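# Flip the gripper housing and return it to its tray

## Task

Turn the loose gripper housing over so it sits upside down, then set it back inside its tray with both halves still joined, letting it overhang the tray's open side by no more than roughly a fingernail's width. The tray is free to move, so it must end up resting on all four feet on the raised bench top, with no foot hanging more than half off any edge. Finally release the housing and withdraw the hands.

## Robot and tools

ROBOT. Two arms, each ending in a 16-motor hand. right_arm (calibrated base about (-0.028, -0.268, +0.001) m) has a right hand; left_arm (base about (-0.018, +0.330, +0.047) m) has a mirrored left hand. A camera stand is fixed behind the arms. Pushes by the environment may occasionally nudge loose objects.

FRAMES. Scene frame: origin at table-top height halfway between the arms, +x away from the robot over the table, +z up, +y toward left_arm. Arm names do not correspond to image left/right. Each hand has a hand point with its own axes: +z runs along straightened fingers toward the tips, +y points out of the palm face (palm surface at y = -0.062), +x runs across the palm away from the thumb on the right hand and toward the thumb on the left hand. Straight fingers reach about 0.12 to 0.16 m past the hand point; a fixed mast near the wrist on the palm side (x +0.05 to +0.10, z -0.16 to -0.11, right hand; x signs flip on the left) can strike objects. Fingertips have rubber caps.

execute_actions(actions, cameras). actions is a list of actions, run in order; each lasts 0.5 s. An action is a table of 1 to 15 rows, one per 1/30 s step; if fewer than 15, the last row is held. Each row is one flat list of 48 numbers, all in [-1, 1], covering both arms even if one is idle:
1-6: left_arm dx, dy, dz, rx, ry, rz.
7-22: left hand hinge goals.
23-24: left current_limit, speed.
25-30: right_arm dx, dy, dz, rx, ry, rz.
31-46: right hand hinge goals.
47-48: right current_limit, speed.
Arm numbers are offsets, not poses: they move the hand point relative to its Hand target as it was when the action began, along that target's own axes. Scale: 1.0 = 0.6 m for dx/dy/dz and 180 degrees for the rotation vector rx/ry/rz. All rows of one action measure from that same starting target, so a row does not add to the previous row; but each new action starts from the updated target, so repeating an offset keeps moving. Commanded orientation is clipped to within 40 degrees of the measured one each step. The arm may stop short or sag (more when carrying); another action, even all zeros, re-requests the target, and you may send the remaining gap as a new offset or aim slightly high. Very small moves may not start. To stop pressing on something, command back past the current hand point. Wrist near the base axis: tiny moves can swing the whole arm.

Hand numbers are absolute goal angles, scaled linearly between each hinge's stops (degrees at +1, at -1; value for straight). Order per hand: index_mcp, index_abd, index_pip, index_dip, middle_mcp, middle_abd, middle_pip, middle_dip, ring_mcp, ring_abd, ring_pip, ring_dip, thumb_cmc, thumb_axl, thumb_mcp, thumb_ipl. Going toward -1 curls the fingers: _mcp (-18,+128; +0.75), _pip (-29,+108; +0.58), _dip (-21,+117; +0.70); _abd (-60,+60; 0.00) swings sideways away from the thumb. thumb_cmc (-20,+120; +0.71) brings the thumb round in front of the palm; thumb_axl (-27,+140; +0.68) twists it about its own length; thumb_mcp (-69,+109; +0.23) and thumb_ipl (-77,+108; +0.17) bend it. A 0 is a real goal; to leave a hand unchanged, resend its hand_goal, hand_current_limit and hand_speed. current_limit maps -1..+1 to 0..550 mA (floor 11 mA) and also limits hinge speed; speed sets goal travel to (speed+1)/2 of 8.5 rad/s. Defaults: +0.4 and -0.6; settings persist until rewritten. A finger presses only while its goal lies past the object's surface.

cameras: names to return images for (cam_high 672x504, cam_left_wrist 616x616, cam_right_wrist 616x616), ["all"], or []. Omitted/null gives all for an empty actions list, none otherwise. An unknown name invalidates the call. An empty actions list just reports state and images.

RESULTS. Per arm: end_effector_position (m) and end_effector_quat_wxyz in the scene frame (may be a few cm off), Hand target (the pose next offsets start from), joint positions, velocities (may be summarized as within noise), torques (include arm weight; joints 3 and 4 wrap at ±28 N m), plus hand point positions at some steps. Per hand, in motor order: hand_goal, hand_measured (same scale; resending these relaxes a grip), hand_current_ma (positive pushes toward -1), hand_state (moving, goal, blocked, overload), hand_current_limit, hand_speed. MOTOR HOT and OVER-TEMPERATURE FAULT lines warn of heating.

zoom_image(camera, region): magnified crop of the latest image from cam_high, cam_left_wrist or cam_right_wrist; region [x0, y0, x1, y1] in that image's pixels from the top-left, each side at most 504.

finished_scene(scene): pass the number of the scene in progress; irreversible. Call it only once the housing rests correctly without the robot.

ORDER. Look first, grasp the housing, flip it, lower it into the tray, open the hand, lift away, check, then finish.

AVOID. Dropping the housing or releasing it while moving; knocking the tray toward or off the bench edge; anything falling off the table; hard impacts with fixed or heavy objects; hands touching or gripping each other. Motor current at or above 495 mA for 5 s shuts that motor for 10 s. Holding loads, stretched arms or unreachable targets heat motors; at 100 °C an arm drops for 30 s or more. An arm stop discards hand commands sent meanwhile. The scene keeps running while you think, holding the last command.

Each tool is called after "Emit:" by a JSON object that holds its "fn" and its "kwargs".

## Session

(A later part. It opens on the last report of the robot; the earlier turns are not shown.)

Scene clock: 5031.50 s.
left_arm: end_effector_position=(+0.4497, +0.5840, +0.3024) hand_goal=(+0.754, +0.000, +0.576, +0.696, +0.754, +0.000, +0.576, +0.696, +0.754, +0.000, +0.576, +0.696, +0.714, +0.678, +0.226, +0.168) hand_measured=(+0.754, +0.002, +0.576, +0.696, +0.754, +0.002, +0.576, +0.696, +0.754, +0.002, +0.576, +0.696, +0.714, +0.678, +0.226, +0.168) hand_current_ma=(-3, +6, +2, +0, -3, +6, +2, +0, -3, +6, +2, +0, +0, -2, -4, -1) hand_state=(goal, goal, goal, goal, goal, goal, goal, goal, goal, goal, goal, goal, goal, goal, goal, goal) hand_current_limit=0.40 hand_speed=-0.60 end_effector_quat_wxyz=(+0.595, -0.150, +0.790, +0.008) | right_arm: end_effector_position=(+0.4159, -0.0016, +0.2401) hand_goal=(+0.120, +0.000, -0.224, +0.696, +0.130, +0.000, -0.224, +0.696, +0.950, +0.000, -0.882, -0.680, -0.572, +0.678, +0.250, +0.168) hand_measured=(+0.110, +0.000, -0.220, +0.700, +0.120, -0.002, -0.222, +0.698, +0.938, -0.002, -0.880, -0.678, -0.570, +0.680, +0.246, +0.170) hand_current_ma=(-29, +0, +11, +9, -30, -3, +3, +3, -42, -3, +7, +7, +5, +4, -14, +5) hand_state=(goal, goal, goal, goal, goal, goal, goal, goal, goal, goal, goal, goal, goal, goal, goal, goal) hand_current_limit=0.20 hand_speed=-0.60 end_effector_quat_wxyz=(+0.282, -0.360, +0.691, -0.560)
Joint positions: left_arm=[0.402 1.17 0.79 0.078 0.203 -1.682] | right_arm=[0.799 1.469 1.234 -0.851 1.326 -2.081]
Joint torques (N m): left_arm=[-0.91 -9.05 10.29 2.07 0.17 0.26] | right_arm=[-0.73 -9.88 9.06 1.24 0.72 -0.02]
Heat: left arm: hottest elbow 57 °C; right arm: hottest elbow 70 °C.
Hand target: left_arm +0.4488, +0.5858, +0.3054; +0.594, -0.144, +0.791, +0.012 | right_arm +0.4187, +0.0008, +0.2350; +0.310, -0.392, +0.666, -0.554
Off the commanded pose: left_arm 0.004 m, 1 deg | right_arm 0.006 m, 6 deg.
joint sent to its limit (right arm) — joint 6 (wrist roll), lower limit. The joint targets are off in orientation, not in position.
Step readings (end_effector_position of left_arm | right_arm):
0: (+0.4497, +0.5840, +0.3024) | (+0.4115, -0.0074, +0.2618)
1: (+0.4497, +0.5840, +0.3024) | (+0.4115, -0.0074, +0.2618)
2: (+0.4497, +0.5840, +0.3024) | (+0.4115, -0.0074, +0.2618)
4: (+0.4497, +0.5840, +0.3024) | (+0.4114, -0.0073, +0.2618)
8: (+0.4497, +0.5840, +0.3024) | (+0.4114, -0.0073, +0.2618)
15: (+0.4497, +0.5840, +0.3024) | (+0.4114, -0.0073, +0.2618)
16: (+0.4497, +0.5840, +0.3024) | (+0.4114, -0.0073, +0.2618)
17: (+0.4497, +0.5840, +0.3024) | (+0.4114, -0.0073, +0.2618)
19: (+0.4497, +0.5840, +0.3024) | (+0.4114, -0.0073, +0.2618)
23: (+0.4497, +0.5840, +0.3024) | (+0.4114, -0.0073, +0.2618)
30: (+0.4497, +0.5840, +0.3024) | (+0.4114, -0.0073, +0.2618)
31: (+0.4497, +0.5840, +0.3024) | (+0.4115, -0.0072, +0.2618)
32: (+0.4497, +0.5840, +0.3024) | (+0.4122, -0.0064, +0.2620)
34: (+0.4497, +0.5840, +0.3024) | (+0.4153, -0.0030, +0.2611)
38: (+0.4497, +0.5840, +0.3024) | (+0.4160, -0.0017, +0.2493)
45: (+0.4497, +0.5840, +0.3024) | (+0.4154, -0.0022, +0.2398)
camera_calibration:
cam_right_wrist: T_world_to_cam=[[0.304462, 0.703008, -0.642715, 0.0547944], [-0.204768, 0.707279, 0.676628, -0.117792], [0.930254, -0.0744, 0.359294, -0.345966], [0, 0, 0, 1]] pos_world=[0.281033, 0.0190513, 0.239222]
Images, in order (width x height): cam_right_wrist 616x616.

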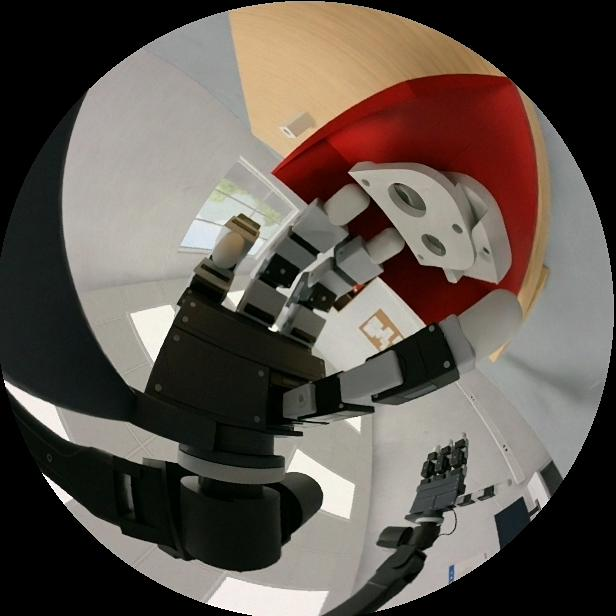

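Emit:
{"fn": "execute_actions", "kwargs": {"actions": [[[0,0,0,0,0,0,0.754,0,0.576,0.696,0.754,0,0.576,0.696,0.754,0,0.576,0.696,0.714,0.678,0.226,0.168,0.4,-0.6,0,-0.0326,-0.0069,0,0,0,0.12,0,-0.225,0.696,0.13,0,-0.225,0.696,0.95,0,-0.883,-0.681,-0.572,0.678,0.2,0.168,0.2,-0.6]]], "cameras": ["cam_right_wrist"]}}

Emit:
{"fn": "zoom_image", "kwargs": {"camera": "cam_right_wrist", "region": [300, 120, 540, 320]}}

Scene clock: 5039.33 s.
left_arm: end_effector_position=(+0.4497, +0.5840, +0.3024) hand_goal=(+0.754, +0.000, +0.576, +0.696, +0.754, +0.000, +0.576, +0.696, +0.754, +0.000, +0.576, +0.696, +0.714, +0.678, +0.226, +0.168) hand_measured=(+0.754, +0.002, +0.576, +0.696, +0.754, +0.002, +0.576, +0.696, +0.754, +0.002, +0.576, +0.696, +0.714, +0.678, +0.226, +0.168) hand_current_ma=(-3, +6, +2, +0, -3, +6, +2, +0, -3, +6, +2, +0, +0, -2, -4, -1) hand_state=(goal, goal, goal, goal, goal, goal, goal, goal, goal, goal, goal, goal, goal, goal, goal, goal) hand_current_limit=0.40 hand_speed=-0.60 end_effector_quat_wxyz=(+0.595, -0.150, +0.790, +0.008) | right_arm: end_effector_position=(+0.4125, -0.0053, +0.2382) hand_goal=(+0.120, +0.000, -0.224, +0.696, +0.130, +0.000, -0.224, +0.696, +0.950, +0.000, -0.882, -0.680, -0.572, +0.678, +0.200, +0.168) hand_measured=(+0.110, +0.000, -0.220, +0.700, +0.120, -0.002, -0.222, +0.698, +0.938, -0.002, -0.880, -0.678, -0.570, +0.680, +0.202, +0.170) hand_current_ma=(-29, +0, +11, +9, -30, -3, +3, +3, -42, -3, +7, +7, +5, +4, +3, +5) hand_state=(goal, goal, goal, goal, goal, goal, goal, goal, goal, goal, goal, goal, goal, goal, goal, goal) hand_current_limit=0.20 hand_speed=-0.60 end_effector_quat_wxyz=(+0.272, -0.368, +0.688, -0.563)
Joint positions: left_arm=[0.402 1.17 0.79 0.078 0.203 -1.682] | right_arm=[0.799 1.469 1.234 -0.878 1.326 -2.081]
Joint torques (N m): left_arm=[-0.73 -8.82 10.29 2.1 0.15 0.26] | right_arm=[-0.73 -11.05 12.1 0.38 0.81 0]
Heat: left arm: hottest elbow 57 °C; right arm: hottest elbow 69 °C.
Hand target: left_arm +0.4488, +0.5858, +0.3054; +0.594, -0.144, +0.791, +0.012 | right_arm +0.4187, +0.0014, +0.2550; +0.310, -0.392, +0.666, -0.554
Off the commanded pose: left_arm 0.004 m, 1 deg | right_arm 0.019 m, 6 deg.
joint sent to its limit (right arm) — joint 6 (wrist roll), lower limit. The joint targets are off in orientation, not in position.
Step readings (end_effector_position of left_arm | right_arm):
0: (+0.4497, +0.5840, +0.3024) | (+0.4159, -0.0016, +0.2401)
1: (+0.4497, +0.5840, +0.3024) | (+0.4159, -0.0016, +0.2401)
2: (+0.4497, +0.5840, +0.3024) | (+0.4159, -0.0016, +0.2401)
4: (+0.4497, +0.5840, +0.3024) | (+0.4153, -0.0023, +0.2398)
8: (+0.4497, +0.5840, +0.3024) | (+0.4135, -0.0043, +0.2387)
15: (+0.4497, +0.5840, +0.3024) | (+0.4126, -0.0052, +0.2383)
camera_calibration:
cam_right_wrist: T_world_to_cam=[[0.292552, 0.689953, -0.662102, 0.0667657], [-0.19247, 0.720709, 0.665983, -0.116984], [0.93668, -0.0673999, 0.34364, -0.341284], [0, 0, 0, 1]] pos_world=[0.277626, 0.0152435, 0.239394]
Images, in order (width x height): cam_right_wrist 616x616.

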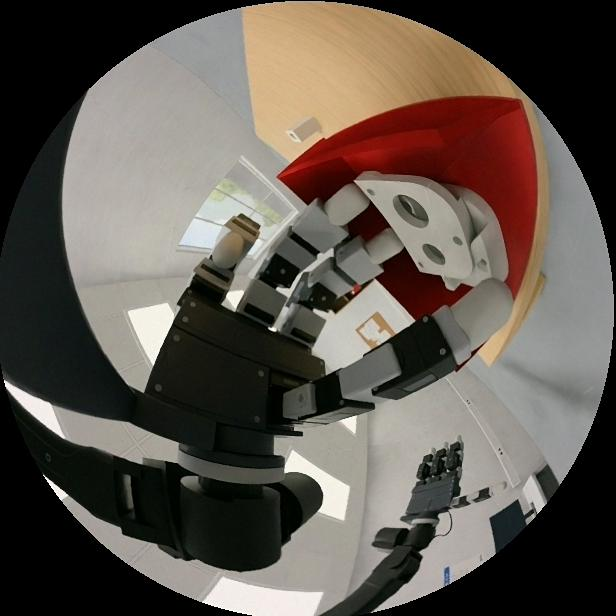

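Scaled by 2.100 from the camera's 616x616 image, which has a finer 880x880 frame.

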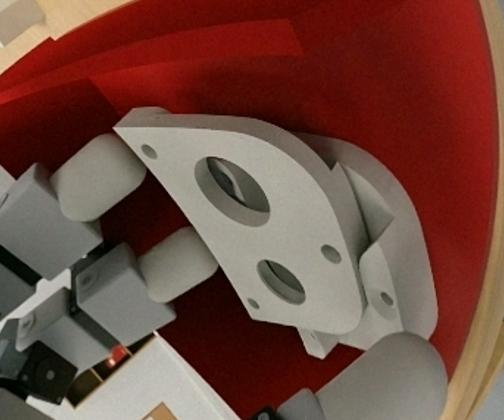

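Emit:
{"fn": "execute_actions", "kwargs": {"actions": [[[0,0,0,0,0,0,0.754,0,0.576,0.696,0.754,0,0.576,0.696,0.754,0,0.576,0.696,0.714,0.678,0.226,0.168,0.4,-0.6,0,0,0,0,0,0,0.09,0,-0.225,0.696,0.1,0,-0.225,0.696,0.95,0,-0.883,-0.681,-0.572,0.678,0.11,0.168,0.1,-0.9]],[[0,0,0,0,0,0,0.754,0,0.576,0.696,0.754,0,0.576,0.696,0.754,0,0.576,0.696,0.714,0.678,0.226,0.168,0.4,-0.6,0,0,0,0,0,0,0.06,0,-0.225,0.696,0.07,0,-0.225,0.696,0.95,0,-0.883,-0.681,-0.572,0.678,0.07,0.168,0.1,-0.94]],[[0,0,0,0,0,0,0.754,0,0.576,0.696,0.754,0,0.576,0.696,0.754,0,0.576,0.696,0.714,0.678,0.226,0.168,0.4,-0.6,0,0,0,0,0,0,0.04,0,-0.225,0.696,0.05,0,-0.225,0.696,0.95,0,-0.883,-0.681,-0.572,0.678,0.04,0.168,0.1,-0.94]]], "cameras": ["cam_right_wrist"]}}

Emit:
{"fn": "zoom_image", "kwargs": {"camera": "cam_right_wrist", "region": [300, 120, 540, 320]}}

Scene clock: 5047.73 s.
left_arm: end_effector_position=(+0.4497, +0.5840, +0.3024) hand_goal=(+0.754, +0.000, +0.576, +0.696, +0.754, +0.000, +0.576, +0.696, +0.754, +0.000, +0.576, +0.696, +0.714, +0.678, +0.226, +0.168) hand_measured=(+0.754, +0.002, +0.576, +0.696, +0.754, +0.002, +0.576, +0.696, +0.754, +0.002, +0.576, +0.696, +0.714, +0.678, +0.226, +0.168) hand_current_ma=(-3, +6, +2, +0, -3, +6, +2, +0, -3, +6, +2, +0, +0, -2, -4, -1) hand_state=(goal, goal, goal, goal, goal, goal, goal, goal, goal, goal, goal, goal, goal, goal, goal, goal) hand_current_limit=0.40 hand_speed=-0.60 end_effector_quat_wxyz=(+0.595, -0.150, +0.790, +0.008) | right_arm: end_effector_position=(+0.4125, -0.0054, +0.2384) hand_goal=(+0.040, +0.000, -0.224, +0.696, +0.050, +0.000, -0.224, +0.696, +0.950, +0.000, -0.882, -0.680, -0.572, +0.678, +0.040, +0.168) hand_measured=(+0.056, +0.000, -0.218, +0.700, +0.062, -0.002, -0.222, +0.698, +0.938, -0.002, -0.880, -0.678, -0.572, +0.680, +0.076, +0.174) hand_current_ma=(+52, +0, +14, +9, +39, -3, +6, +3, -42, -3, +7, +7, -1, +4, +177, +25) hand_state=(goal, goal, goal, goal, goal, goal, goal, goal, goal, goal, goal, goal, goal, goal, blocked, goal) hand_current_limit=0.10 hand_speed=-0.94 end_effector_quat_wxyz=(+0.272, -0.368, +0.688, -0.564)
Joint positions: left_arm=[0.402 1.17 0.79 0.078 0.203 -1.682] | right_arm=[0.799 1.469 1.234 -0.878 1.327 -2.081]
Joint torques (N m): left_arm=[-1.2 -9.17 10.32 2.09 0.15 0.26] | right_arm=[-0.91 -11.22 11.99 0.34 0.74 -0.02]
Heat: left arm: hottest elbow 57 °C; right arm: hottest elbow 69 °C.
Hand target: left_arm +0.4488, +0.5858, +0.3054; +0.594, -0.144, +0.791, +0.012 | right_arm +0.4187, +0.0015, +0.2550; +0.310, -0.392, +0.666, -0.554
Off the commanded pose: left_arm 0.004 m, 1 deg | right_arm 0.019 m, 6 deg.
joint sent to its limit (right arm) — joint 6 (wrist roll), lower limit. The joint targets are off in orientation, not in position.
Step readings (end_effector_position of left_arm | right_arm):
0: (+0.4497, +0.5840, +0.3024) | (+0.4125, -0.0053, +0.2382)
1: (+0.4497, +0.5840, +0.3024) | (+0.4125, -0.0053, +0.2382)
2: (+0.4497, +0.5840, +0.3024) | (+0.4125, -0.0053, +0.2382)
4: (+0.4497, +0.5840, +0.3024) | (+0.4125, -0.0053, +0.2382)
8: (+0.4497, +0.5840, +0.3024) | (+0.4125, -0.0053, +0.2382)
15: (+0.4497, +0.5840, +0.3024) | (+0.4124, -0.0052, +0.2382)
16: (+0.4497, +0.5840, +0.3024) | (+0.4124, -0.0052, +0.2382)
17: (+0.4497, +0.5840, +0.3024) | (+0.4124, -0.0052, +0.2382)
19: (+0.4497, +0.5840, +0.3024) | (+0.4124, -0.0052, +0.2382)
23: (+0.4497, +0.5840, +0.3024) | (+0.4124, -0.0052, +0.2382)
30: (+0.4497, +0.5840, +0.3024) | (+0.4124, -0.0052, +0.2382)
31: (+0.4497, +0.5840, +0.3024) | (+0.4124, -0.0052, +0.2382)
32: (+0.4497, +0.5840, +0.3024) | (+0.4124, -0.0052, +0.2383)
34: (+0.4497, +0.5840, +0.3024) | (+0.4125, -0.0054, +0.2384)
38: (+0.4497, +0.5840, +0.3024) | (+0.4125, -0.0054, +0.2384)
45: (+0.4497, +0.5840, +0.3024) | (+0.4125, -0.0054, +0.2384)
camera_calibration:
cam_right_wrist: T_world_to_cam=[[0.29347, 0.689235, -0.662443, 0.0666326], [-0.192893, 0.721395, 0.665118, -0.116688], [0.936305, -0.0674117, 0.344656, -0.341331], [0, 0, 0, 1]] pos_world=[0.277527, 0.0152429, 0.239393]
Images, in order (width x height): cam_right_wrist 616x616.

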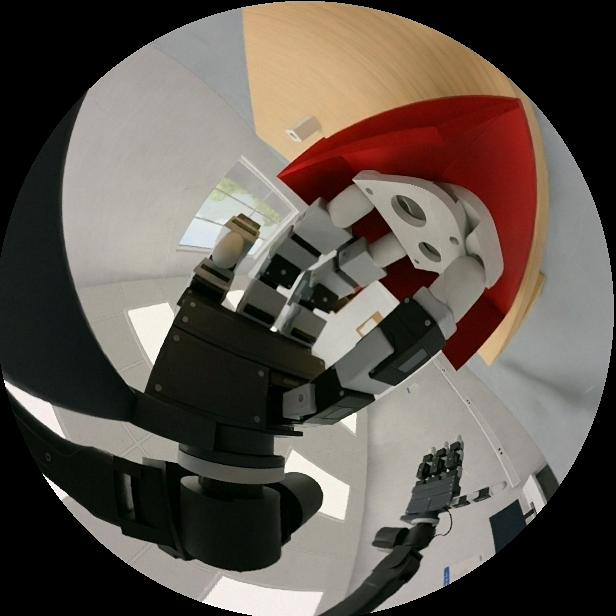

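Scaled by 2.100 from the camera's 616x616 image, which has a finer 880x880 frame.

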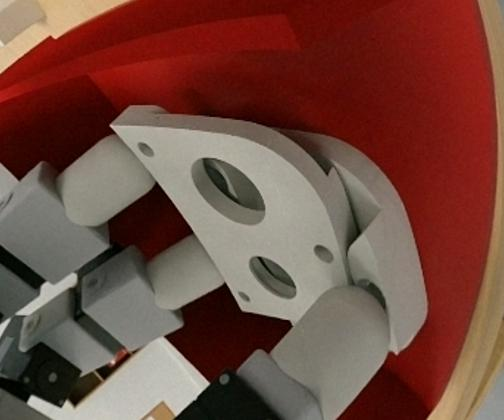

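Emit:
{"fn": "execute_actions", "kwargs": {"actions": [[[0,0,0,0,0,0,0.754,0,0.576,0.696,0.754,0,0.576,0.696,0.754,0,0.576,0.696,0.714,0.678,0.226,0.168,0.4,-0.6,0,0,0,0,0,0,0.0,0,-0.225,0.696,0.01,0,-0.225,0.696,0.95,0,-0.883,-0.681,-0.572,0.678,0.0,0.168,0.2,-0.92]]], "cameras": ["cam_right_wrist"]}}

Emit:
{"fn": "zoom_image", "kwargs": {"camera": "cam_right_wrist", "region": [300, 120, 540, 320]}}

Scene clock: 5053.40 s.
left_arm: end_effector_position=(+0.4497, +0.5840, +0.3024) hand_goal=(+0.754, +0.000, +0.576, +0.696, +0.754, +0.000, +0.576, +0.696, +0.754, +0.000, +0.576, +0.696, +0.714, +0.678, +0.226, +0.168) hand_measured=(+0.754, +0.002, +0.576, +0.696, +0.754, +0.002, +0.576, +0.696, +0.754, +0.002, +0.576, +0.696, +0.714, +0.678, +0.226, +0.168) hand_current_ma=(-3, +6, +2, +0, -3, +6, +2, +0, -3, +6, +2, +0, +0, -2, -4, -1) hand_state=(goal, goal, goal, goal, goal, goal, goal, goal, goal, goal, goal, goal, goal, goal, goal, goal) hand_current_limit=0.40 hand_speed=-0.60 end_effector_quat_wxyz=(+0.595, -0.150, +0.790, +0.008) | right_arm: end_effector_position=(+0.4127, -0.0059, +0.2389) hand_goal=(+0.000, +0.000, -0.224, +0.696, +0.010, +0.000, -0.224, +0.696, +0.950, +0.000, -0.882, -0.680, -0.572, +0.678, +0.000, +0.168) hand_measured=(+0.036, +0.000, -0.212, +0.702, +0.040, -0.002, -0.220, +0.698, +0.938, -0.002, -0.880, -0.678, -0.572, +0.680, +0.062, +0.180) hand_current_ma=(+142, -1, +36, +16, +114, -3, +13, +3, -42, -3, +7, +7, +2, +4, +319, +55) hand_state=(blocked, goal, goal, goal, blocked, goal, goal, goal, goal, goal, goal, goal, goal, goal, blocked, goal) hand_current_limit=0.20 hand_speed=-0.92 end_effector_quat_wxyz=(+0.272, -0.367, +0.687, -0.565)
Joint positions: left_arm=[0.402 1.17 0.79 0.078 0.203 -1.682] | right_arm=[0.799 1.469 1.234 -0.878 1.331 -2.081]
Joint torques (N m): left_arm=[-0.5 -9.29 10.39 2.07 0.17 0.26] | right_arm=[-1.14 -10.87 12.08 0.39 0.62 0]
Heat: left arm: hottest elbow 57 °C; right arm: hottest elbow 70 °C.
Hand target: left_arm +0.4488, +0.5858, +0.3054; +0.594, -0.144, +0.791, +0.012 | right_arm +0.4187, +0.0014, +0.2550; +0.310, -0.392, +0.666, -0.554
Off the commanded pose: left_arm 0.004 m, 1 deg | right_arm 0.019 m, 6 deg.
joint sent to its limit (right arm) — joint 6 (wrist roll), lower limit. The joint targets are off in orientation, not in position.
Step readings (end_effector_position of left_arm | right_arm):
0: (+0.4497, +0.5840, +0.3024) | (+0.4125, -0.0054, +0.2384)
1: (+0.4497, +0.5840, +0.3024) | (+0.4125, -0.0054, +0.2384)
2: (+0.4497, +0.5840, +0.3024) | (+0.4125, -0.0054, +0.2385)
4: (+0.4497, +0.5840, +0.3024) | (+0.4126, -0.0056, +0.2386)
8: (+0.4497, +0.5840, +0.3024) | (+0.4127, -0.0058, +0.2388)
15: (+0.4497, +0.5840, +0.3024) | (+0.4127, -0.0059, +0.2389)
camera_calibration:
cam_right_wrist: T_world_to_cam=[[0.296264, 0.687248, -0.663262, 0.0662281], [-0.193405, 0.723219, 0.662984, -0.115944], [0.935319, -0.0681403, 0.347181, -0.341888], [0, 0, 0, 1]] pos_world=[0.277729, 0.0150411, 0.239492]
Images, in order (width x height): cam_right_wrist 616x616.

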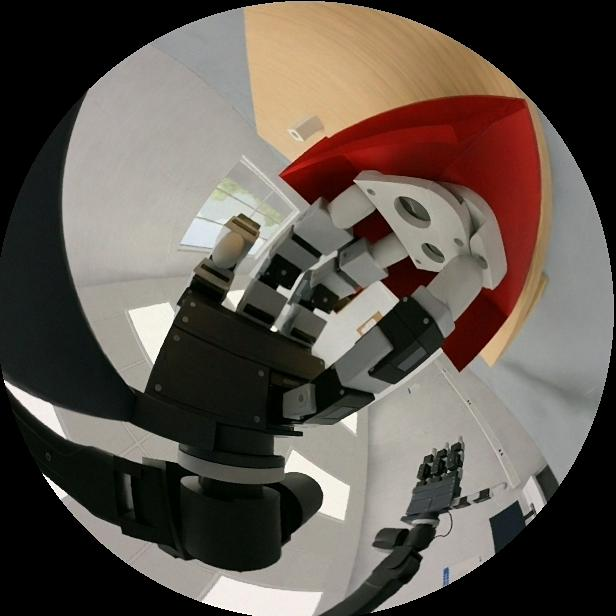

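Scaled by 2.100 from the camera's 616x616 image, which has a finer 880x880 frame.

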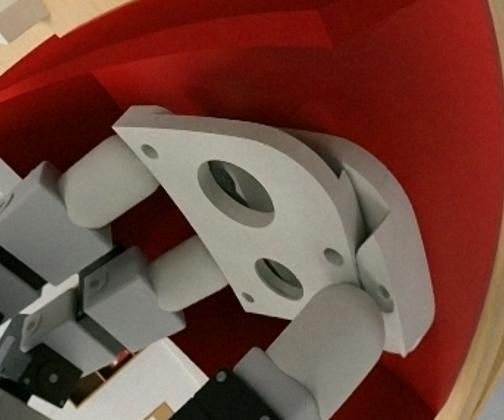

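Emit:
{"fn": "execute_actions", "kwargs": {"actions": [[[0,0,0,0,0,0,0.754,0,0.576,0.696,0.754,0,0.576,0.696,0.754,0,0.576,0.696,0.714,0.678,0.226,0.168,0.4,-0.6,0,0,0,0,0,0,0.08,0,-0.225,0.696,0.09,0,-0.225,0.696,0.95,0,-0.883,-0.681,-0.572,0.678,0.12,0.168,0.2,-0.9]],[[0,0,0,0,0,0,0.754,0,0.576,0.696,0.754,0,0.576,0.696,0.754,0,0.576,0.696,0.714,0.678,0.226,0.168,0.4,-0.6,0,0,0,0,0,0,0.13,0,-0.225,0.696,0.14,0,-0.225,0.696,0.95,0,-0.883,-0.681,-0.572,0.678,0.25,0.168,0.2,-0.8]],[[0,0,0,0,0,0,0.754,0,0.576,0.696,0.754,0,0.576,0.696,0.754,0,0.576,0.696,0.714,0.678,0.226,0.168,0.4,-0.6,0,-0.0978,-0.0208,0,0,0,0.13,0,-0.225,0.696,0.14,0,-0.225,0.696,0.95,0,-0.883,-0.681,-0.572,0.678,0.25,0.168,0.2,-0.6]]], "cameras": ["cam_right_wrist"]}}

Emit:
{"fn": "zoom_image", "kwargs": {"camera": "cam_right_wrist", "region": [300, 120, 540, 320]}}

Scene clock: 5099.67 s.
left_arm: end_effector_position=(+0.4497, +0.5840, +0.3024) hand_goal=(+0.754, +0.000, +0.576, +0.696, +0.754, +0.000, +0.576, +0.696, +0.754, +0.000, +0.576, +0.696, +0.714, +0.678, +0.226, +0.168) hand_measured=(+0.754, +0.002, +0.576, +0.696, +0.754, +0.002, +0.576, +0.696, +0.754, +0.002, +0.576, +0.696, +0.714, +0.678, +0.226, +0.168) hand_current_ma=(-3, +6, +2, +0, -3, +6, +2, +0, -3, +6, +2, +0, +0, -2, -4, -1) hand_state=(goal, goal, goal, goal, goal, goal, goal, goal, goal, goal, goal, goal, goal, goal, goal, goal) hand_current_limit=0.40 hand_speed=-0.60 end_effector_quat_wxyz=(+0.595, -0.150, +0.790, +0.008) | right_arm: end_effector_position=(+0.4129, -0.0056, +0.2902) hand_goal=(+0.130, +0.000, -0.224, +0.696, +0.140, +0.000, -0.224, +0.696, +0.950, +0.000, -0.882, -0.680, -0.572, +0.678, +0.250, +0.168) hand_measured=(+0.120, +0.000, -0.220, +0.700, +0.130, -0.002, -0.222, +0.698, +0.938, -0.002, -0.880, -0.678, -0.572, +0.680, +0.246, +0.168) hand_current_ma=(-31, -1, +11, +9, -32, -3, +3, +3, -42, -3, +7, +7, -2, +4, -14, +1) hand_state=(goal, goal, goal, goal, goal, goal, goal, goal, goal, goal, goal, goal, goal, goal, goal, goal) hand_current_limit=0.20 hand_speed=-0.60 end_effector_quat_wxyz=(+0.266, -0.372, +0.685, -0.567)
Joint positions: left_arm=[0.402 1.17 0.79 0.078 0.203 -1.682] | right_arm=[0.799 1.456 1.359 -1.034 1.331 -2.082]
Joint torques (N m): left_arm=[-0.73 -9.52 10.24 1.89 0.16 0.26] | right_arm=[-0.5 -11.87 13.33 0.34 0.68 0]
Heat: left arm: hottest elbow 57 °C; right arm: hottest elbow 71 °C.
Hand target: left_arm +0.4488, +0.5858, +0.3054; +0.594, -0.144, +0.791, +0.012 | right_arm +0.4186, +0.0031, +0.3151; +0.311, -0.392, +0.666, -0.554
Off the commanded pose: left_arm 0.004 m, 1 deg | right_arm 0.027 m, 6 deg.
joint sent to its limit (right arm) — joint 6 (wrist roll), lower limit. The joint targets are off in orientation, not in position.
Step readings (end_effector_position of left_arm | right_arm):
0: (+0.4497, +0.5840, +0.3024) | (+0.4127, -0.0059, +0.2389)
1: (+0.4497, +0.5840, +0.3024) | (+0.4127, -0.0059, +0.2389)
2: (+0.4497, +0.5840, +0.3024) | (+0.4127, -0.0059, +0.2389)
4: (+0.4497, +0.5840, +0.3024) | (+0.4127, -0.0059, +0.2389)
8: (+0.4497, +0.5840, +0.3024) | (+0.4127, -0.0059, +0.2389)
15: (+0.4497, +0.5840, +0.3024) | (+0.4127, -0.0059, +0.2389)
16: (+0.4497, +0.5840, +0.3024) | (+0.4127, -0.0058, +0.2389)
17: (+0.4497, +0.5840, +0.3024) | (+0.4127, -0.0058, +0.2388)
19: (+0.4497, +0.5840, +0.3024) | (+0.4127, -0.0058, +0.2388)
23: (+0.4497, +0.5840, +0.3024) | (+0.4126, -0.0057, +0.2387)
30: (+0.4497, +0.5840, +0.3024) | (+0.4126, -0.0057, +0.2387)
31: (+0.4497, +0.5840, +0.3024) | (+0.4124, -0.0058, +0.2387)
32: (+0.4497, +0.5840, +0.3024) | (+0.4116, -0.0068, +0.2399)
34: (+0.4497, +0.5840, +0.3024) | (+0.4092, -0.0094, +0.2451)
38: (+0.4497, +0.5840, +0.3024) | (+0.4120, -0.0066, +0.2687)
45: (+0.4497, +0.5840, +0.3024) | (+0.4137, -0.0048, +0.2906)
camera_calibration:
cam_right_wrist: T_world_to_cam=[[0.288241, 0.678924, -0.675263, 0.106841], [-0.185774, 0.731443, 0.65611, -0.151212], [0.939364, -0.0636712, 0.336958, -0.358552], [0, 0, 0, 1]] pos_world=[0.277924, 0.015236, 0.292174]
Images, in order (width x height): cam_right_wrist 616x616.

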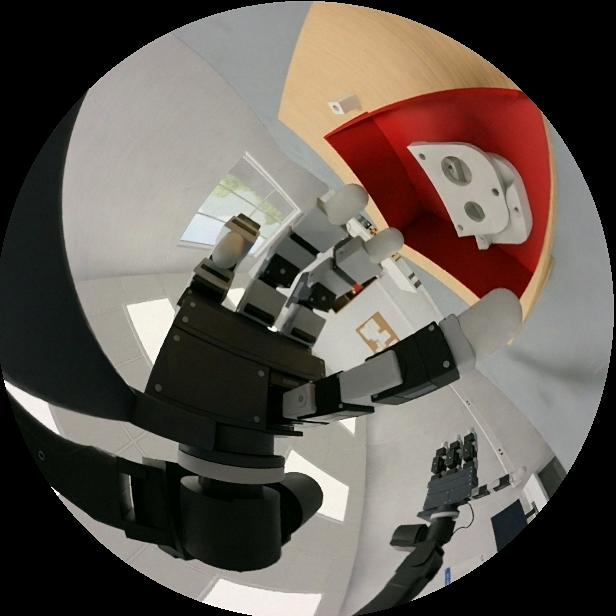

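Scaled by 2.100 from the camera's 616x616 image, which has a finer 880x880 frame.

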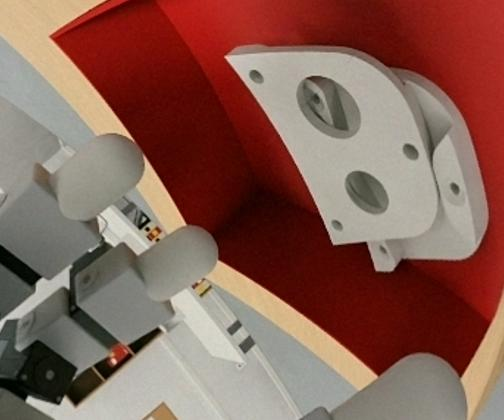

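Emit:
{"fn": "execute_actions", "kwargs": {"actions": [[[0,0,0,0,0,0,0.754,0,0.576,0.696,0.754,0,0.576,0.696,0.754,0,0.576,0.696,0.714,0.678,0.226,0.168,0.4,-0.6,0.0275,0.0,-0.0576,0,0,0,0.13,0,-0.225,0.696,0.48,0,-0.883,-0.681,0.48,0,-0.883,-0.681,0.714,0.678,0.226,0.168,0.2,-0.5]],[[0,0,0,0,0,0,0.754,0,0.576,0.696,0.754,0,0.576,0.696,0.754,0,0.576,0.696,0.714,0.678,0.226,0.168,0.4,-0.6,0,0.03,0.0064,0,0,0,-0.342,0,0.431,0.696,0.48,0,-0.883,-0.681,0.48,0,-0.883,-0.681,0.714,0.678,0.226,0.168,0.2,-0.5]]], "cameras": ["cam_right_wrist"]}}

Emit:
{"fn": "zoom_image", "kwargs": {"camera": "cam_right_wrist", "region": [300, 120, 540, 320]}}

Scene clock: 5118.30 s.
left_arm: end_effector_position=(+0.4497, +0.5840, +0.3024) hand_goal=(+0.754, +0.000, +0.576, +0.696, +0.754, +0.000, +0.576, +0.696, +0.754, +0.000, +0.576, +0.696, +0.714, +0.678, +0.226, +0.168) hand_measured=(+0.754, +0.002, +0.576, +0.696, +0.754, +0.002, +0.576, +0.696, +0.754, +0.002, +0.576, +0.696, +0.714, +0.678, +0.226, +0.168) hand_current_ma=(-3, +6, +2, +0, -3, +6, +2, +0, -3, +6, +2, +0, +0, -2, -4, -1) hand_state=(goal, goal, goal, goal, goal, goal, goal, goal, goal, goal, goal, goal, goal, goal, goal, goal) hand_current_limit=0.40 hand_speed=-0.60 end_effector_quat_wxyz=(+0.595, -0.150, +0.790, +0.008) | right_arm: end_effector_position=(+0.3795, +0.0049, +0.3001) hand_goal=(-0.342, +0.000, +0.432, +0.696, +0.480, +0.000, -0.882, -0.680, +0.480, +0.000, -0.882, -0.680, +0.714, +0.678, +0.226, +0.168) hand_measured=(-0.340, +0.000, +0.430, +0.700, +0.468, -0.002, -0.876, -0.676, +0.476, -0.002, -0.880, -0.678, +0.694, +0.680, +0.226, +0.168) hand_current_ma=(+6, -1, -6, +8, -42, -3, +15, +8, -10, -3, +7, +7, -64, +4, +1, +1) hand_state=(goal, goal, goal, goal, goal, goal, goal, goal, goal, goal, goal, goal, goal, goal, goal, goal) hand_current_limit=0.20 hand_speed=-0.50 end_effector_quat_wxyz=(+0.295, -0.386, +0.673, -0.558)
Joint positions: left_arm=[0.402 1.17 0.79 0.078 0.203 -1.682] | right_arm=[0.87 1.381 1.3 -1.024 1.342 -2.082]
Joint torques (N m): left_arm=[-1.38 -9.05 10.15 2 0.13 0.28] | right_arm=[-0.73 -10.93 9.29 1.36 0.75 0.08]
Heat: left arm: hottest elbow 57 °C; right arm: hottest elbow 69 °C.
Hand target: left_arm +0.4488, +0.5858, +0.3054; +0.594, -0.144, +0.791, +0.012 | right_arm +0.3810, +0.0053, +0.3038; +0.311, -0.392, +0.666, -0.554
Off the commanded pose: left_arm 0.004 m, 1 deg | right_arm 0.004 m, 2 deg.
joint sent to its limit (right arm) — joint 6 (wrist roll), lower limit. The joint targets still meet the commanded pose.
Step readings (end_effector_position of left_arm | right_arm):
0: (+0.4497, +0.5840, +0.3024) | (+0.4129, -0.0056, +0.2902)
1: (+0.4497, +0.5840, +0.3024) | (+0.4127, -0.0055, +0.2902)
2: (+0.4497, +0.5840, +0.3024) | (+0.4119, -0.0049, +0.2908)
4: (+0.4497, +0.5840, +0.3024) | (+0.4080, -0.0020, +0.2933)
8: (+0.4497, +0.5840, +0.3024) | (+0.3934, +0.0074, +0.3066)
15: (+0.4497, +0.5840, +0.3024) | (+0.3834, +0.0100, +0.3215)
16: (+0.4497, +0.5840, +0.3024) | (+0.3833, +0.0099, +0.3213)
17: (+0.4497, +0.5840, +0.3024) | (+0.3829, +0.0093, +0.3197)
19: (+0.4497, +0.5840, +0.3024) | (+0.3817, +0.0077, +0.3143)
23: (+0.4497, +0.5840, +0.3024) | (+0.3790, +0.0043, +0.3015)
30: (+0.4497, +0.5840, +0.3024) | (+0.3794, +0.0048, +0.3000)
camera_calibration:
cam_right_wrist: T_world_to_cam=[[0.258935, 0.705308, -0.659919, 0.12237], [-0.248543, 0.708868, 0.660101, -0.148817], [0.93337, -0.00690536, 0.35885, -0.334428], [0, 0, 0, 1]] pos_world=[0.243472, 0.0168738, 0.298998]
Images, in order (width x height): cam_right_wrist 616x616.

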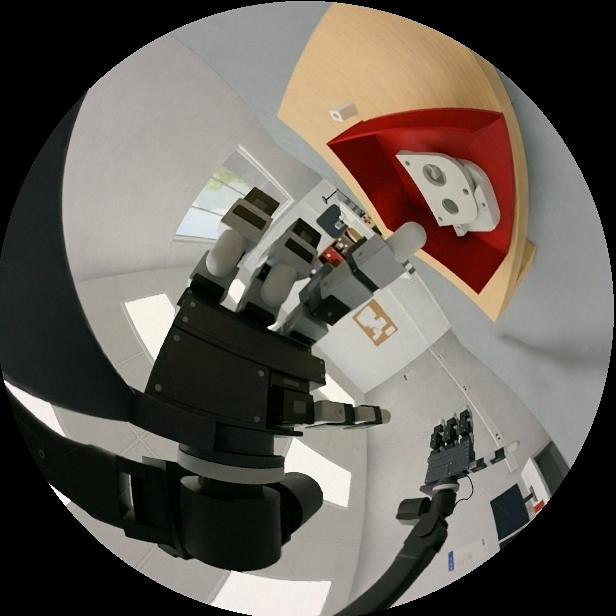

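Scaled by 2.100 from the camera's 616x616 image, which has a finer 880x880 frame.

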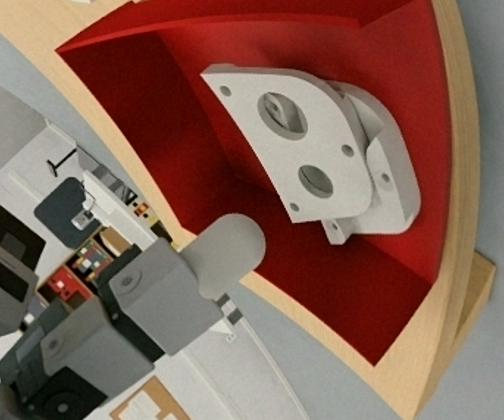

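Emit:
{"fn": "execute_actions", "kwargs": {"actions": [[[0,0,0,0,0,0,0.754,0,0.576,0.696,0.754,0,0.576,0.696,0.754,0,0.576,0.696,0.714,0.678,0.226,0.168,0.4,-0.6,0.0178,0.0538,-0.0133,0,0,0,-0.342,0,0.431,0.696,0.48,0,-0.883,-0.681,0.48,0,-0.883,-0.681,0.714,0.678,0.226,0.168,0.2,-0.5]]], "cameras": ["cam_right_wrist"]}}

Emit:
{"fn": "zoom_image", "kwargs": {"camera": "cam_right_wrist", "region": [300, 120, 540, 320]}}

Scene clock: 5132.27 s.
left_arm: end_effector_position=(+0.4497, +0.5840, +0.3024) hand_goal=(+0.754, +0.000, +0.576, +0.696, +0.754, +0.000, +0.576, +0.696, +0.754, +0.000, +0.576, +0.696, +0.714, +0.678, +0.226, +0.168) hand_measured=(+0.754, +0.002, +0.576, +0.696, +0.754, +0.002, +0.576, +0.696, +0.754, +0.002, +0.576, +0.696, +0.714, +0.678, +0.226, +0.168) hand_current_ma=(-3, +6, +2, +0, -3, +6, +2, +0, -3, +6, +2, +0, +0, -2, -4, -1) hand_state=(goal, goal, goal, goal, goal, goal, goal, goal, goal, goal, goal, goal, goal, goal, goal, goal) hand_current_limit=0.40 hand_speed=-0.60 end_effector_quat_wxyz=(+0.595, -0.150, +0.790, +0.008) | right_arm: end_effector_position=(+0.3645, +0.0011, +0.2644) hand_goal=(-0.342, +0.000, +0.432, +0.696, +0.480, +0.000, -0.882, -0.680, +0.480, +0.000, -0.882, -0.680, +0.714, +0.678, +0.226, +0.168) hand_measured=(-0.340, +0.000, +0.430, +0.700, +0.468, -0.002, -0.876, -0.676, +0.476, -0.002, -0.880, -0.678, +0.698, +0.680, +0.226, +0.168) hand_current_ma=(+5, -1, -6, +8, -37, -3, +14, +8, -11, -3, +7, +7, -53, +4, +1, +1) hand_state=(goal, goal, goal, goal, goal, goal, goal, goal, goal, goal, goal, goal, goal, goal, goal, goal) hand_current_limit=0.20 hand_speed=-0.50 end_effector_quat_wxyz=(+0.296, -0.395, +0.666, -0.559)
Joint positions: left_arm=[0.402 1.17 0.79 0.078 0.203 -1.682] | right_arm=[0.892 1.36 1.186 -0.944 1.347 -2.081]
Joint torques (N m): left_arm=[-0.38 -9.47 10.33 2.06 0.17 0.28] | right_arm=[-0.62 -11.11 9.35 1.33 0.82 0.1]
Heat: left arm: hottest elbow 57 °C; right arm: hottest elbow 69 °C.
Hand target: left_arm +0.4488, +0.5858, +0.3054; +0.594, -0.144, +0.791, +0.012 | right_arm +0.3632, +0.0025, +0.2738; +0.310, -0.392, +0.666, -0.554
Off the commanded pose: left_arm 0.004 m, 1 deg | right_arm 0.010 m, 2 deg.
joint sent to its limit (right arm) — joint 6 (wrist roll), lower limit. The joint targets still meet the commanded pose.
Step readings (end_effector_position of left_arm | right_arm):
0: (+0.4497, +0.5840, +0.3024) | (+0.3795, +0.0049, +0.3001)
1: (+0.4497, +0.5840, +0.3024) | (+0.3794, +0.0048, +0.2996)
2: (+0.4497, +0.5840, +0.3024) | (+0.3793, +0.0046, +0.2978)
4: (+0.4497, +0.5840, +0.3024) | (+0.3766, +0.0025, +0.2904)
8: (+0.4497, +0.5840, +0.3024) | (+0.3667, -0.0015, +0.2676)
15: (+0.4497, +0.5840, +0.3024) | (+0.3645, +0.0012, +0.2620)
camera_calibration:
cam_right_wrist: T_world_to_cam=[[0.242253, 0.70211, -0.669594, 0.114048], [-0.259998, 0.711888, 0.652393, -0.120134], [0.934727, 0.016049, 0.355004, -0.307163], [0, 0, 0, 1]] pos_world=[0.228251, 0.0103779, 0.263785]
Images, in order (width x height): cam_right_wrist 616x616.

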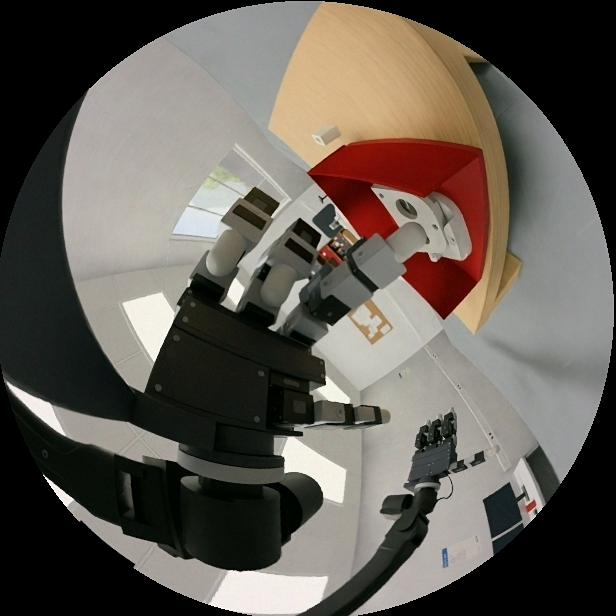

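Scaled by 2.100 from the camera's 616x616 image, which has a finer 880x880 frame.

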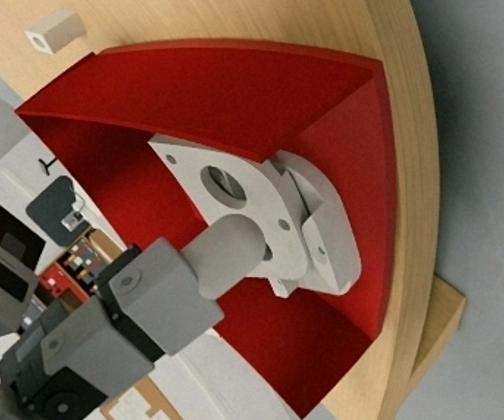

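Emit:
{"fn": "execute_actions", "kwargs": {"actions": [[[0,0,0,0,0,0,0.754,0,0.576,0.696,0.754,0,0.576,0.696,0.754,0,0.576,0.696,0.714,0.678,0.226,0.168,0.4,-0.6,0,0.013,0.0028,0,0,0,-0.342,0,0.431,0.696,0.48,0,-0.883,-0.681,0.48,0,-0.883,-0.681,0.714,0.678,0.226,0.168,0.2,-0.5]]], "cameras": []}}

Emit:
{"fn": "execute_actions", "kwargs": {"actions": [[[0,0,0,0,0,0,0.754,0,0.576,0.696,0.754,0,0.576,0.696,0.754,0,0.576,0.696,0.714,0.678,0.226,0.168,0.4,-0.6,0,0.0082,0.0017,0,0,0,-0.342,0,0.431,0.696,0.48,0,-0.883,-0.681,0.48,0,-0.883,-0.681,0.714,0.678,0.226,0.168,0.2,-0.5]]], "cameras": ["cam_right_wrist"]}}

Scene clock: 5138.53 s.
left_arm: end_effector_position=(+0.4497, +0.5840, +0.3024) hand_goal=(+0.754, +0.000, +0.576, +0.696, +0.754, +0.000, +0.576, +0.696, +0.754, +0.000, +0.576, +0.696, +0.714, +0.678, +0.226, +0.168) hand_measured=(+0.754, +0.002, +0.576, +0.696, +0.754, +0.002, +0.576, +0.696, +0.754, +0.002, +0.576, +0.696, +0.714, +0.678, +0.226, +0.168) hand_current_ma=(-3, +6, +2, +0, -3, +6, +2, +0, -3, +6, +2, +0, +0, -2, -4, -1) hand_state=(goal, goal, goal, goal, goal, goal, goal, goal, goal, goal, goal, goal, goal, goal, goal, goal) hand_current_limit=0.40 hand_speed=-0.60 end_effector_quat_wxyz=(+0.595, -0.150, +0.790, +0.008) | right_arm: end_effector_position=(+0.3644, +0.0009, +0.2588) hand_goal=(-0.342, +0.000, +0.432, +0.696, +0.480, +0.000, -0.882, -0.680, +0.480, +0.000, -0.882, -0.680, +0.714, +0.678, +0.226, +0.168) hand_measured=(-0.340, +0.000, +0.430, +0.700, +0.468, -0.002, -0.876, -0.676, +0.476, -0.002, -0.880, -0.678, +0.698, +0.680, +0.226, +0.168) hand_current_ma=(+5, -1, -6, +8, -37, -3, +14, +8, -11, -3, +7, +7, -53, +4, +1, +1) hand_state=(goal, goal, goal, goal, goal, goal, goal, goal, goal, goal, goal, goal, goal, goal, goal, goal) hand_current_limit=0.20 hand_speed=-0.50 end_effector_quat_wxyz=(+0.298, -0.393, +0.667, -0.558)
Joint positions: left_arm=[0.402 1.17 0.79 0.078 0.203 -1.682] | right_arm=[0.892 1.36 1.17 -0.923 1.347 -2.081]
Joint torques (N m): left_arm=[-0.62 -9.82 10.11 1.94 0.17 0.24] | right_arm=[-0.38 -11.34 9.01 1.33 0.8 0.04]
Heat: left arm: hottest elbow 57 °C; right arm: hottest elbow 67 °C.
Hand target: left_arm +0.4488, +0.5858, +0.3054; +0.594, -0.144, +0.791, +0.012 | right_arm +0.3632, +0.0023, +0.2659; +0.310, -0.392, +0.666, -0.554
Off the commanded pose: left_arm 0.004 m, 1 deg | right_arm 0.007 m, 1 deg.
joint sent to its limit (right arm) — joint 6 (wrist roll), lower limit. The joint targets still meet the commanded pose.
Step readings (end_effector_position of left_arm | right_arm):
0: (+0.4497, +0.5840, +0.3024) | (+0.3645, +0.0011, +0.2644)
1: (+0.4497, +0.5840, +0.3024) | (+0.3645, +0.0011, +0.2645)
2: (+0.4497, +0.5840, +0.3024) | (+0.3646, +0.0012, +0.2643)
4: (+0.4497, +0.5840, +0.3024) | (+0.3649, +0.0017, +0.2633)
8: (+0.4497, +0.5840, +0.3024) | (+0.3644, +0.0009, +0.2598)
15: (+0.4497, +0.5840, +0.3024) | (+0.3644, +0.0009, +0.2588)
No camera images: "cameras" was empty.

Scene clock: 5139.23 s.
left_arm: end_effector_position=(+0.4497, +0.5840, +0.3024) hand_goal=(+0.754, +0.000, +0.576, +0.696, +0.754, +0.000, +0.576, +0.696, +0.754, +0.000, +0.576, +0.696, +0.714, +0.678, +0.226, +0.168) hand_measured=(+0.754, +0.002, +0.576, +0.696, +0.754, +0.002, +0.576, +0.696, +0.754, +0.002, +0.576, +0.696, +0.714, +0.678, +0.226, +0.168) hand_current_ma=(-3, +6, +2, +0, -3, +6, +2, +0, -3, +6, +2, +0, +0, -2, -4, -1) hand_state=(goal, goal, goal, goal, goal, goal, goal, goal, goal, goal, goal, goal, goal, goal, goal, goal) hand_current_limit=0.40 hand_speed=-0.60 end_effector_quat_wxyz=(+0.595, -0.150, +0.790, +0.008) | right_arm: end_effector_position=(+0.3649, +0.0013, +0.2568) hand_goal=(-0.342, +0.000, +0.432, +0.696, +0.480, +0.000, -0.882, -0.680, +0.480, +0.000, -0.882, -0.680, +0.714, +0.678, +0.226, +0.168) hand_measured=(-0.342, +0.000, +0.430, +0.698, +0.468, -0.002, -0.876, -0.676, +0.476, -0.002, -0.880, -0.678, +0.698, +0.680, +0.226, +0.168) hand_current_ma=(+0, -1, -6, +5, -37, -3, +14, +8, -11, -3, +7, +7, -53, +4, +1, +1) hand_state=(goal, goal, goal, goal, goal, goal, goal, goal, goal, goal, goal, goal, goal, goal, goal, goal) hand_current_limit=0.20 hand_speed=-0.50 end_effector_quat_wxyz=(+0.301, -0.391, +0.667, -0.558)
Joint positions: left_arm=[0.402 1.17 0.79 0.078 0.203 -1.682] | right_arm=[0.892 1.36 1.162 -0.909 1.348 -2.081]
Joint torques (N m): left_arm=[-0.91 -9.76 10.29 1.89 0.15 0.3] | right_arm=[-0.44 -11.05 8.73 1.35 0.71 0.09]
Heat: left arm: hottest elbow 57 °C; right arm: hottest elbow 67 °C.
Hand target: left_arm +0.4488, +0.5858, +0.3054; +0.594, -0.144, +0.791, +0.012 | right_arm +0.3632, +0.0022, +0.2609; +0.311, -0.392, +0.666, -0.554
Off the commanded pose: left_arm 0.004 m, 1 deg | right_arm 0.005 m, 1 deg.
joint sent to its limit (right arm) — joint 6 (wrist roll), lower limit. The joint targets still meet the commanded pose.
Step readings (end_effector_position of left_arm | right_arm):
0: (+0.4497, +0.5840, +0.3024) | (+0.3644, +0.0009, +0.2588)
1: (+0.4497, +0.5840, +0.3024) | (+0.3644, +0.0009, +0.2588)
2: (+0.4497, +0.5840, +0.3024) | (+0.3645, +0.0011, +0.2588)
4: (+0.4497, +0.5840, +0.3024) | (+0.3647, +0.0013, +0.2581)
8: (+0.4497, +0.5840, +0.3024) | (+0.3647, +0.0010, +0.2566)
15: (+0.4497, +0.5840, +0.3024) | (+0.3649, +0.0012, +0.2567)
camera_calibration:
cam_right_wrist: T_world_to_cam=[[0.248518, 0.707513, -0.661562, 0.104289], [-0.264967, 0.706595, 0.656137, -0.114247], [0.931682, 0.0122303, 0.363069, -0.305839], [0, 0, 0, 1]] pos_world=[0.228755, 0.010681, 0.254997]
Images, in order (width x height): cam_right_wrist 616x616.

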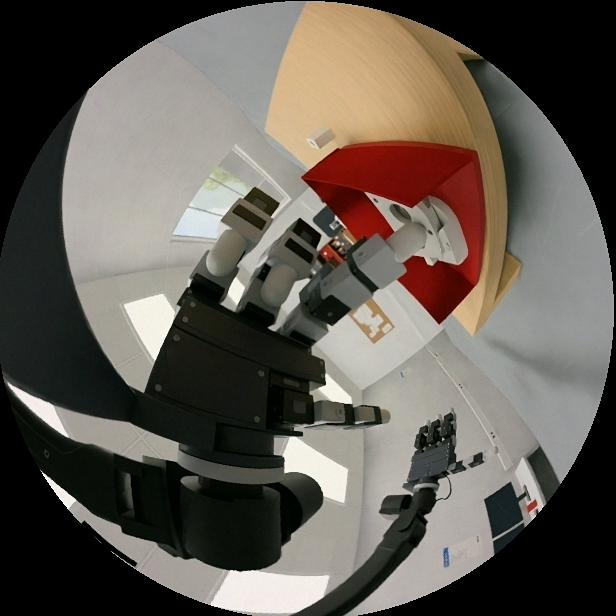

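Emit:
{"fn": "zoom_image", "kwargs": {"camera": "cam_right_wrist", "region": [300, 120, 540, 320]}}

Emit:
{"fn": "execute_actions", "kwargs": {"actions": [[[0,0,0,0,0,0,0.754,0,0.576,0.696,0.754,0,0.576,0.696,0.754,0,0.576,0.696,0.714,0.678,0.226,0.168,0.4,-0.6,0,0.0082,0.0017,0,0,0,-0.342,0,0.431,0.696,0.48,0,-0.883,-0.681,0.48,0,-0.883,-0.681,0.714,0.678,0.226,0.168,0.2,-0.5]]], "cameras": ["cam_right_wrist"]}}

Scaled by 2.100 from the camera's 616x616 image, which has a finer 880x880 frame.

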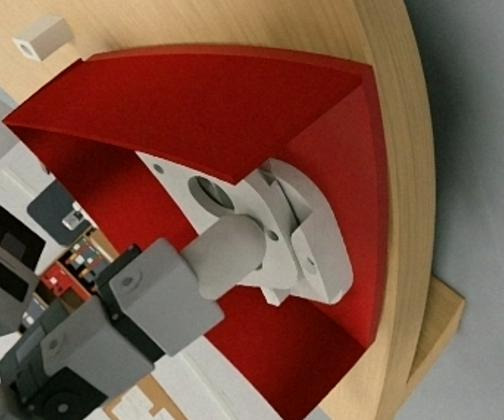

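Scene clock: 5145.27 s.
left_arm: end_effector_position=(+0.4497, +0.5840, +0.3024) hand_goal=(+0.754, +0.000, +0.576, +0.696, +0.754, +0.000, +0.576, +0.696, +0.754, +0.000, +0.576, +0.696, +0.714, +0.678, +0.226, +0.168) hand_measured=(+0.754, +0.002, +0.576, +0.696, +0.754, +0.002, +0.576, +0.696, +0.754, +0.002, +0.576, +0.696, +0.714, +0.678, +0.226, +0.168) hand_current_ma=(-3, +6, +2, +0, -3, +6, +2, +0, -3, +6, +2, +0, +0, -2, -4, -1) hand_state=(goal, goal, goal, goal, goal, goal, goal, goal, goal, goal, goal, goal, goal, goal, goal, goal) hand_current_limit=0.40 hand_speed=-0.60 end_effector_quat_wxyz=(+0.595, -0.150, +0.790, +0.008) | right_arm: end_effector_position=(+0.3656, +0.0016, +0.2555) hand_goal=(-0.342, +0.000, +0.432, +0.696, +0.480, +0.000, -0.882, -0.680, +0.480, +0.000, -0.882, -0.680, +0.714, +0.678, +0.226, +0.168) hand_measured=(-0.348, -0.008, +0.428, +0.696, +0.468, -0.002, -0.876, -0.676, +0.476, -0.002, -0.880, -0.678, +0.698, +0.680, +0.226, +0.168) hand_current_ma=(-20, -17, -10, -2, -37, -3, +14, +8, -11, -3, +7, +7, -53, +4, +1, +1) hand_state=(goal, goal, goal, goal, goal, goal, goal, goal, goal, goal, goal, goal, goal, goal, goal, goal) hand_current_limit=0.20 hand_speed=-0.50 end_effector_quat_wxyz=(+0.304, -0.388, +0.668, -0.558)
Joint positions: left_arm=[0.402 1.17 0.79 0.078 0.203 -1.682] | right_arm=[0.892 1.359 1.155 -0.894 1.352 -2.081]
Joint torques (N m): left_arm=[-0.62 -9.47 10.17 1.92 0.18 0.28] | right_arm=[-0.32 -10.52 8.43 1.25 0.62 0.06]
Heat: left arm: hottest elbow 57 °C; right arm: hottest elbow 66 °C.
Hand target: left_arm +0.4488, +0.5858, +0.3054; +0.594, -0.144, +0.791, +0.012 | right_arm +0.3632, +0.0021, +0.2557; +0.310, -0.392, +0.666, -0.554
Off the commanded pose: left_arm 0.004 m, 1 deg | right_arm 0.002 m, 1 deg.
joint sent to its limit (right arm) — joint 6 (wrist roll), lower limit. The joint targets still meet the commanded pose.
Step readings (end_effector_position of left_arm | right_arm):
0: (+0.4497, +0.5840, +0.3024) | (+0.3649, +0.0013, +0.2568)
1: (+0.4497, +0.5840, +0.3024) | (+0.3649, +0.0013, +0.2568)
2: (+0.4497, +0.5840, +0.3024) | (+0.3649, +0.0013, +0.2564)
4: (+0.4497, +0.5840, +0.3024) | (+0.3652, +0.0012, +0.2560)
8: (+0.4497, +0.5840, +0.3024) | (+0.3655, +0.0015, +0.2557)
15: (+0.4497, +0.5840, +0.3024) | (+0.3656, +0.0016, +0.2556)
camera_calibration:
cam_right_wrist: T_world_to_cam=[[0.254416, 0.710692, -0.655888, 0.0994868], [-0.268894, 0.703446, 0.657921, -0.112492], [0.928961, 0.00897909, 0.370068, -0.306814], [0, 0, 0, 1]] pos_world=[0.229459, 0.0111825, 0.252805]
Images, in order (width x height): cam_right_wrist 616x616.

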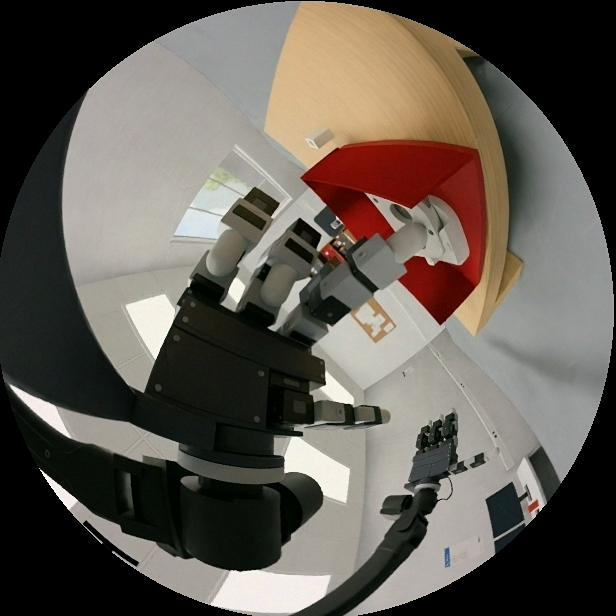

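Emit:
{"fn": "execute_actions", "kwargs": {"actions": [[[0,0,0,0,0,0,0.754,0,0.576,0.696,0.754,0,0.576,0.696,0.754,0,0.576,0.696,0.714,0.678,0.226,0.168,0.4,-0.6,0,-0.045,-0.0096,0,0,0,-0.342,0,0.431,0.696,0.48,0,-0.883,-0.681,0.48,0,-0.883,-0.681,0.714,0.678,0.226,0.168,0.2,-0.5]],[[0,0,0,0,0,0,0.754,0,0.576,0.696,0.754,0,0.576,0.696,0.754,0,0.576,0.696,0.714,0.678,0.226,0.168,0.4,-0.6,0.0332,-0.004,0.0187,0,0,0,-0.342,0,0.431,0.696,0.48,0,-0.883,-0.681,0.48,0,-0.883,-0.681,0.714,0.678,0.226,0.168,0.2,-0.5]]], "cameras": ["cam_right_wrist"]}}

Emit:
{"fn": "zoom_image", "kwargs": {"camera": "cam_right_wrist", "region": [300, 120, 540, 320]}}

Scene clock: 5231.63 s.
left_arm: end_effector_position=(+0.4497, +0.5840, +0.3024) hand_goal=(+0.754, +0.000, +0.576, +0.696, +0.754, +0.000, +0.576, +0.696, +0.754, +0.000, +0.576, +0.696, +0.714, +0.678, +0.226, +0.168) hand_measured=(+0.754, +0.002, +0.576, +0.696, +0.754, +0.002, +0.576, +0.696, +0.754, +0.002, +0.576, +0.696, +0.714, +0.678, +0.226, +0.168) hand_current_ma=(-3, +6, +2, +0, -3, +6, +2, +0, -3, +6, +2, +0, +0, -2, -4, -1) hand_state=(goal, goal, goal, goal, goal, goal, goal, goal, goal, goal, goal, goal, goal, goal, goal, goal) hand_current_limit=0.40 hand_speed=-0.60 end_effector_quat_wxyz=(+0.595, -0.150, +0.790, +0.008) | right_arm: end_effector_position=(+0.3605, -0.0196, +0.2698) hand_goal=(-0.342, +0.000, +0.432, +0.696, +0.480, +0.000, -0.882, -0.680, +0.480, +0.000, -0.882, -0.680, +0.714, +0.678, +0.226, +0.168) hand_measured=(-0.344, +0.000, +0.430, +0.696, +0.468, -0.002, -0.876, -0.676, +0.476, -0.002, -0.880, -0.678, +0.698, +0.680, +0.226, +0.168) hand_current_ma=(-7, -2, -6, -2, -37, -3, +14, +8, -11, -3, +7, +7, -52, +4, +1, +1) hand_state=(goal, goal, goal, goal, goal, goal, goal, goal, goal, goal, goal, goal, goal, goal, goal, goal) hand_current_limit=0.20 hand_speed=-0.50 end_effector_quat_wxyz=(+0.293, -0.386, +0.672, -0.560)
Joint positions: left_arm=[0.402 1.17 0.79 0.078 0.203 -1.682] | right_arm=[0.87 1.313 1.155 -0.954 1.345 -2.081]
Joint torques (N m): left_arm=[-0.56 -9.23 10.35 1.95 0.14 0.23] | right_arm=[-1.26 -10.05 10.95 0.49 0.7 0.06]
Heat: left arm: hottest elbow 57 °C; right arm: hottest elbow 62 °C.
Hand target: left_arm +0.4488, +0.5858, +0.3054; +0.594, -0.144, +0.791, +0.012 | right_arm +0.3631, -0.0203, +0.2839; +0.310, -0.392, +0.666, -0.554
Off the commanded pose: left_arm 0.004 m, 1 deg | right_arm 0.014 m, 2 deg.
joint sent to its limit (right arm) — joint 6 (wrist roll), lower limit. The joint targets still meet the commanded pose.
Step readings (end_effector_position of left_arm | right_arm):
0: (+0.4497, +0.5840, +0.3024) | (+0.3656, +0.0016, +0.2555)
1: (+0.4497, +0.5840, +0.3024) | (+0.3656, +0.0015, +0.2556)
2: (+0.4497, +0.5840, +0.3024) | (+0.3654, +0.0013, +0.2557)
4: (+0.4497, +0.5840, +0.3024) | (+0.3640, -0.0005, +0.2556)
8: (+0.4497, +0.5840, +0.3024) | (+0.3607, -0.0049, +0.2563)
15: (+0.4497, +0.5840, +0.3024) | (+0.3594, -0.0067, +0.2559)
16: (+0.4497, +0.5840, +0.3024) | (+0.3592, -0.0068, +0.2559)
17: (+0.4497, +0.5840, +0.3024) | (+0.3591, -0.0070, +0.2561)
19: (+0.4497, +0.5840, +0.3024) | (+0.3591, -0.0087, +0.2575)
23: (+0.4497, +0.5840, +0.3024) | (+0.3598, -0.0146, +0.2645)
30: (+0.4497, +0.5840, +0.3024) | (+0.3607, -0.0197, +0.2700)
camera_calibration:
cam_right_wrist: T_world_to_cam=[[0.25916, 0.701065, -0.664337, 0.125577], [-0.246717, 0.71307, 0.656248, -0.115691], [0.933792, -0.00617032, 0.357764, -0.305914], [0, 0, 0, 1]] pos_world=[0.224573, -0.00742924, 0.268792]
Images, in order (width x height): cam_right_wrist 616x616.

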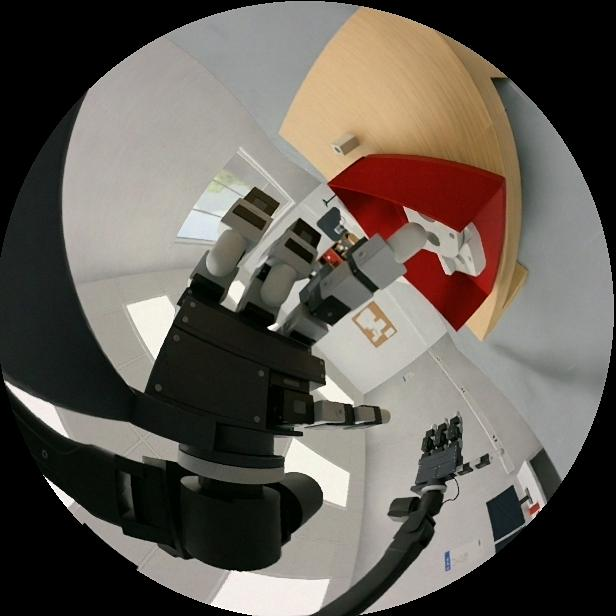

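Scaled by 2.100 from the camera's 616x616 image, which has a finer 880x880 frame.

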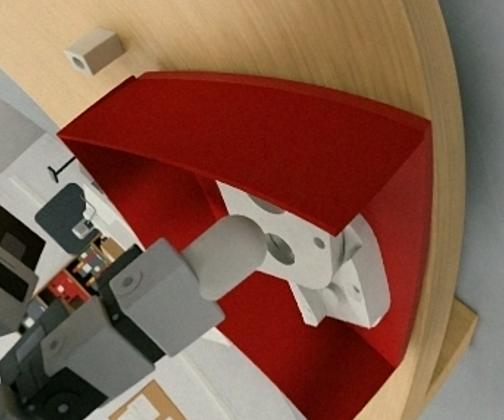

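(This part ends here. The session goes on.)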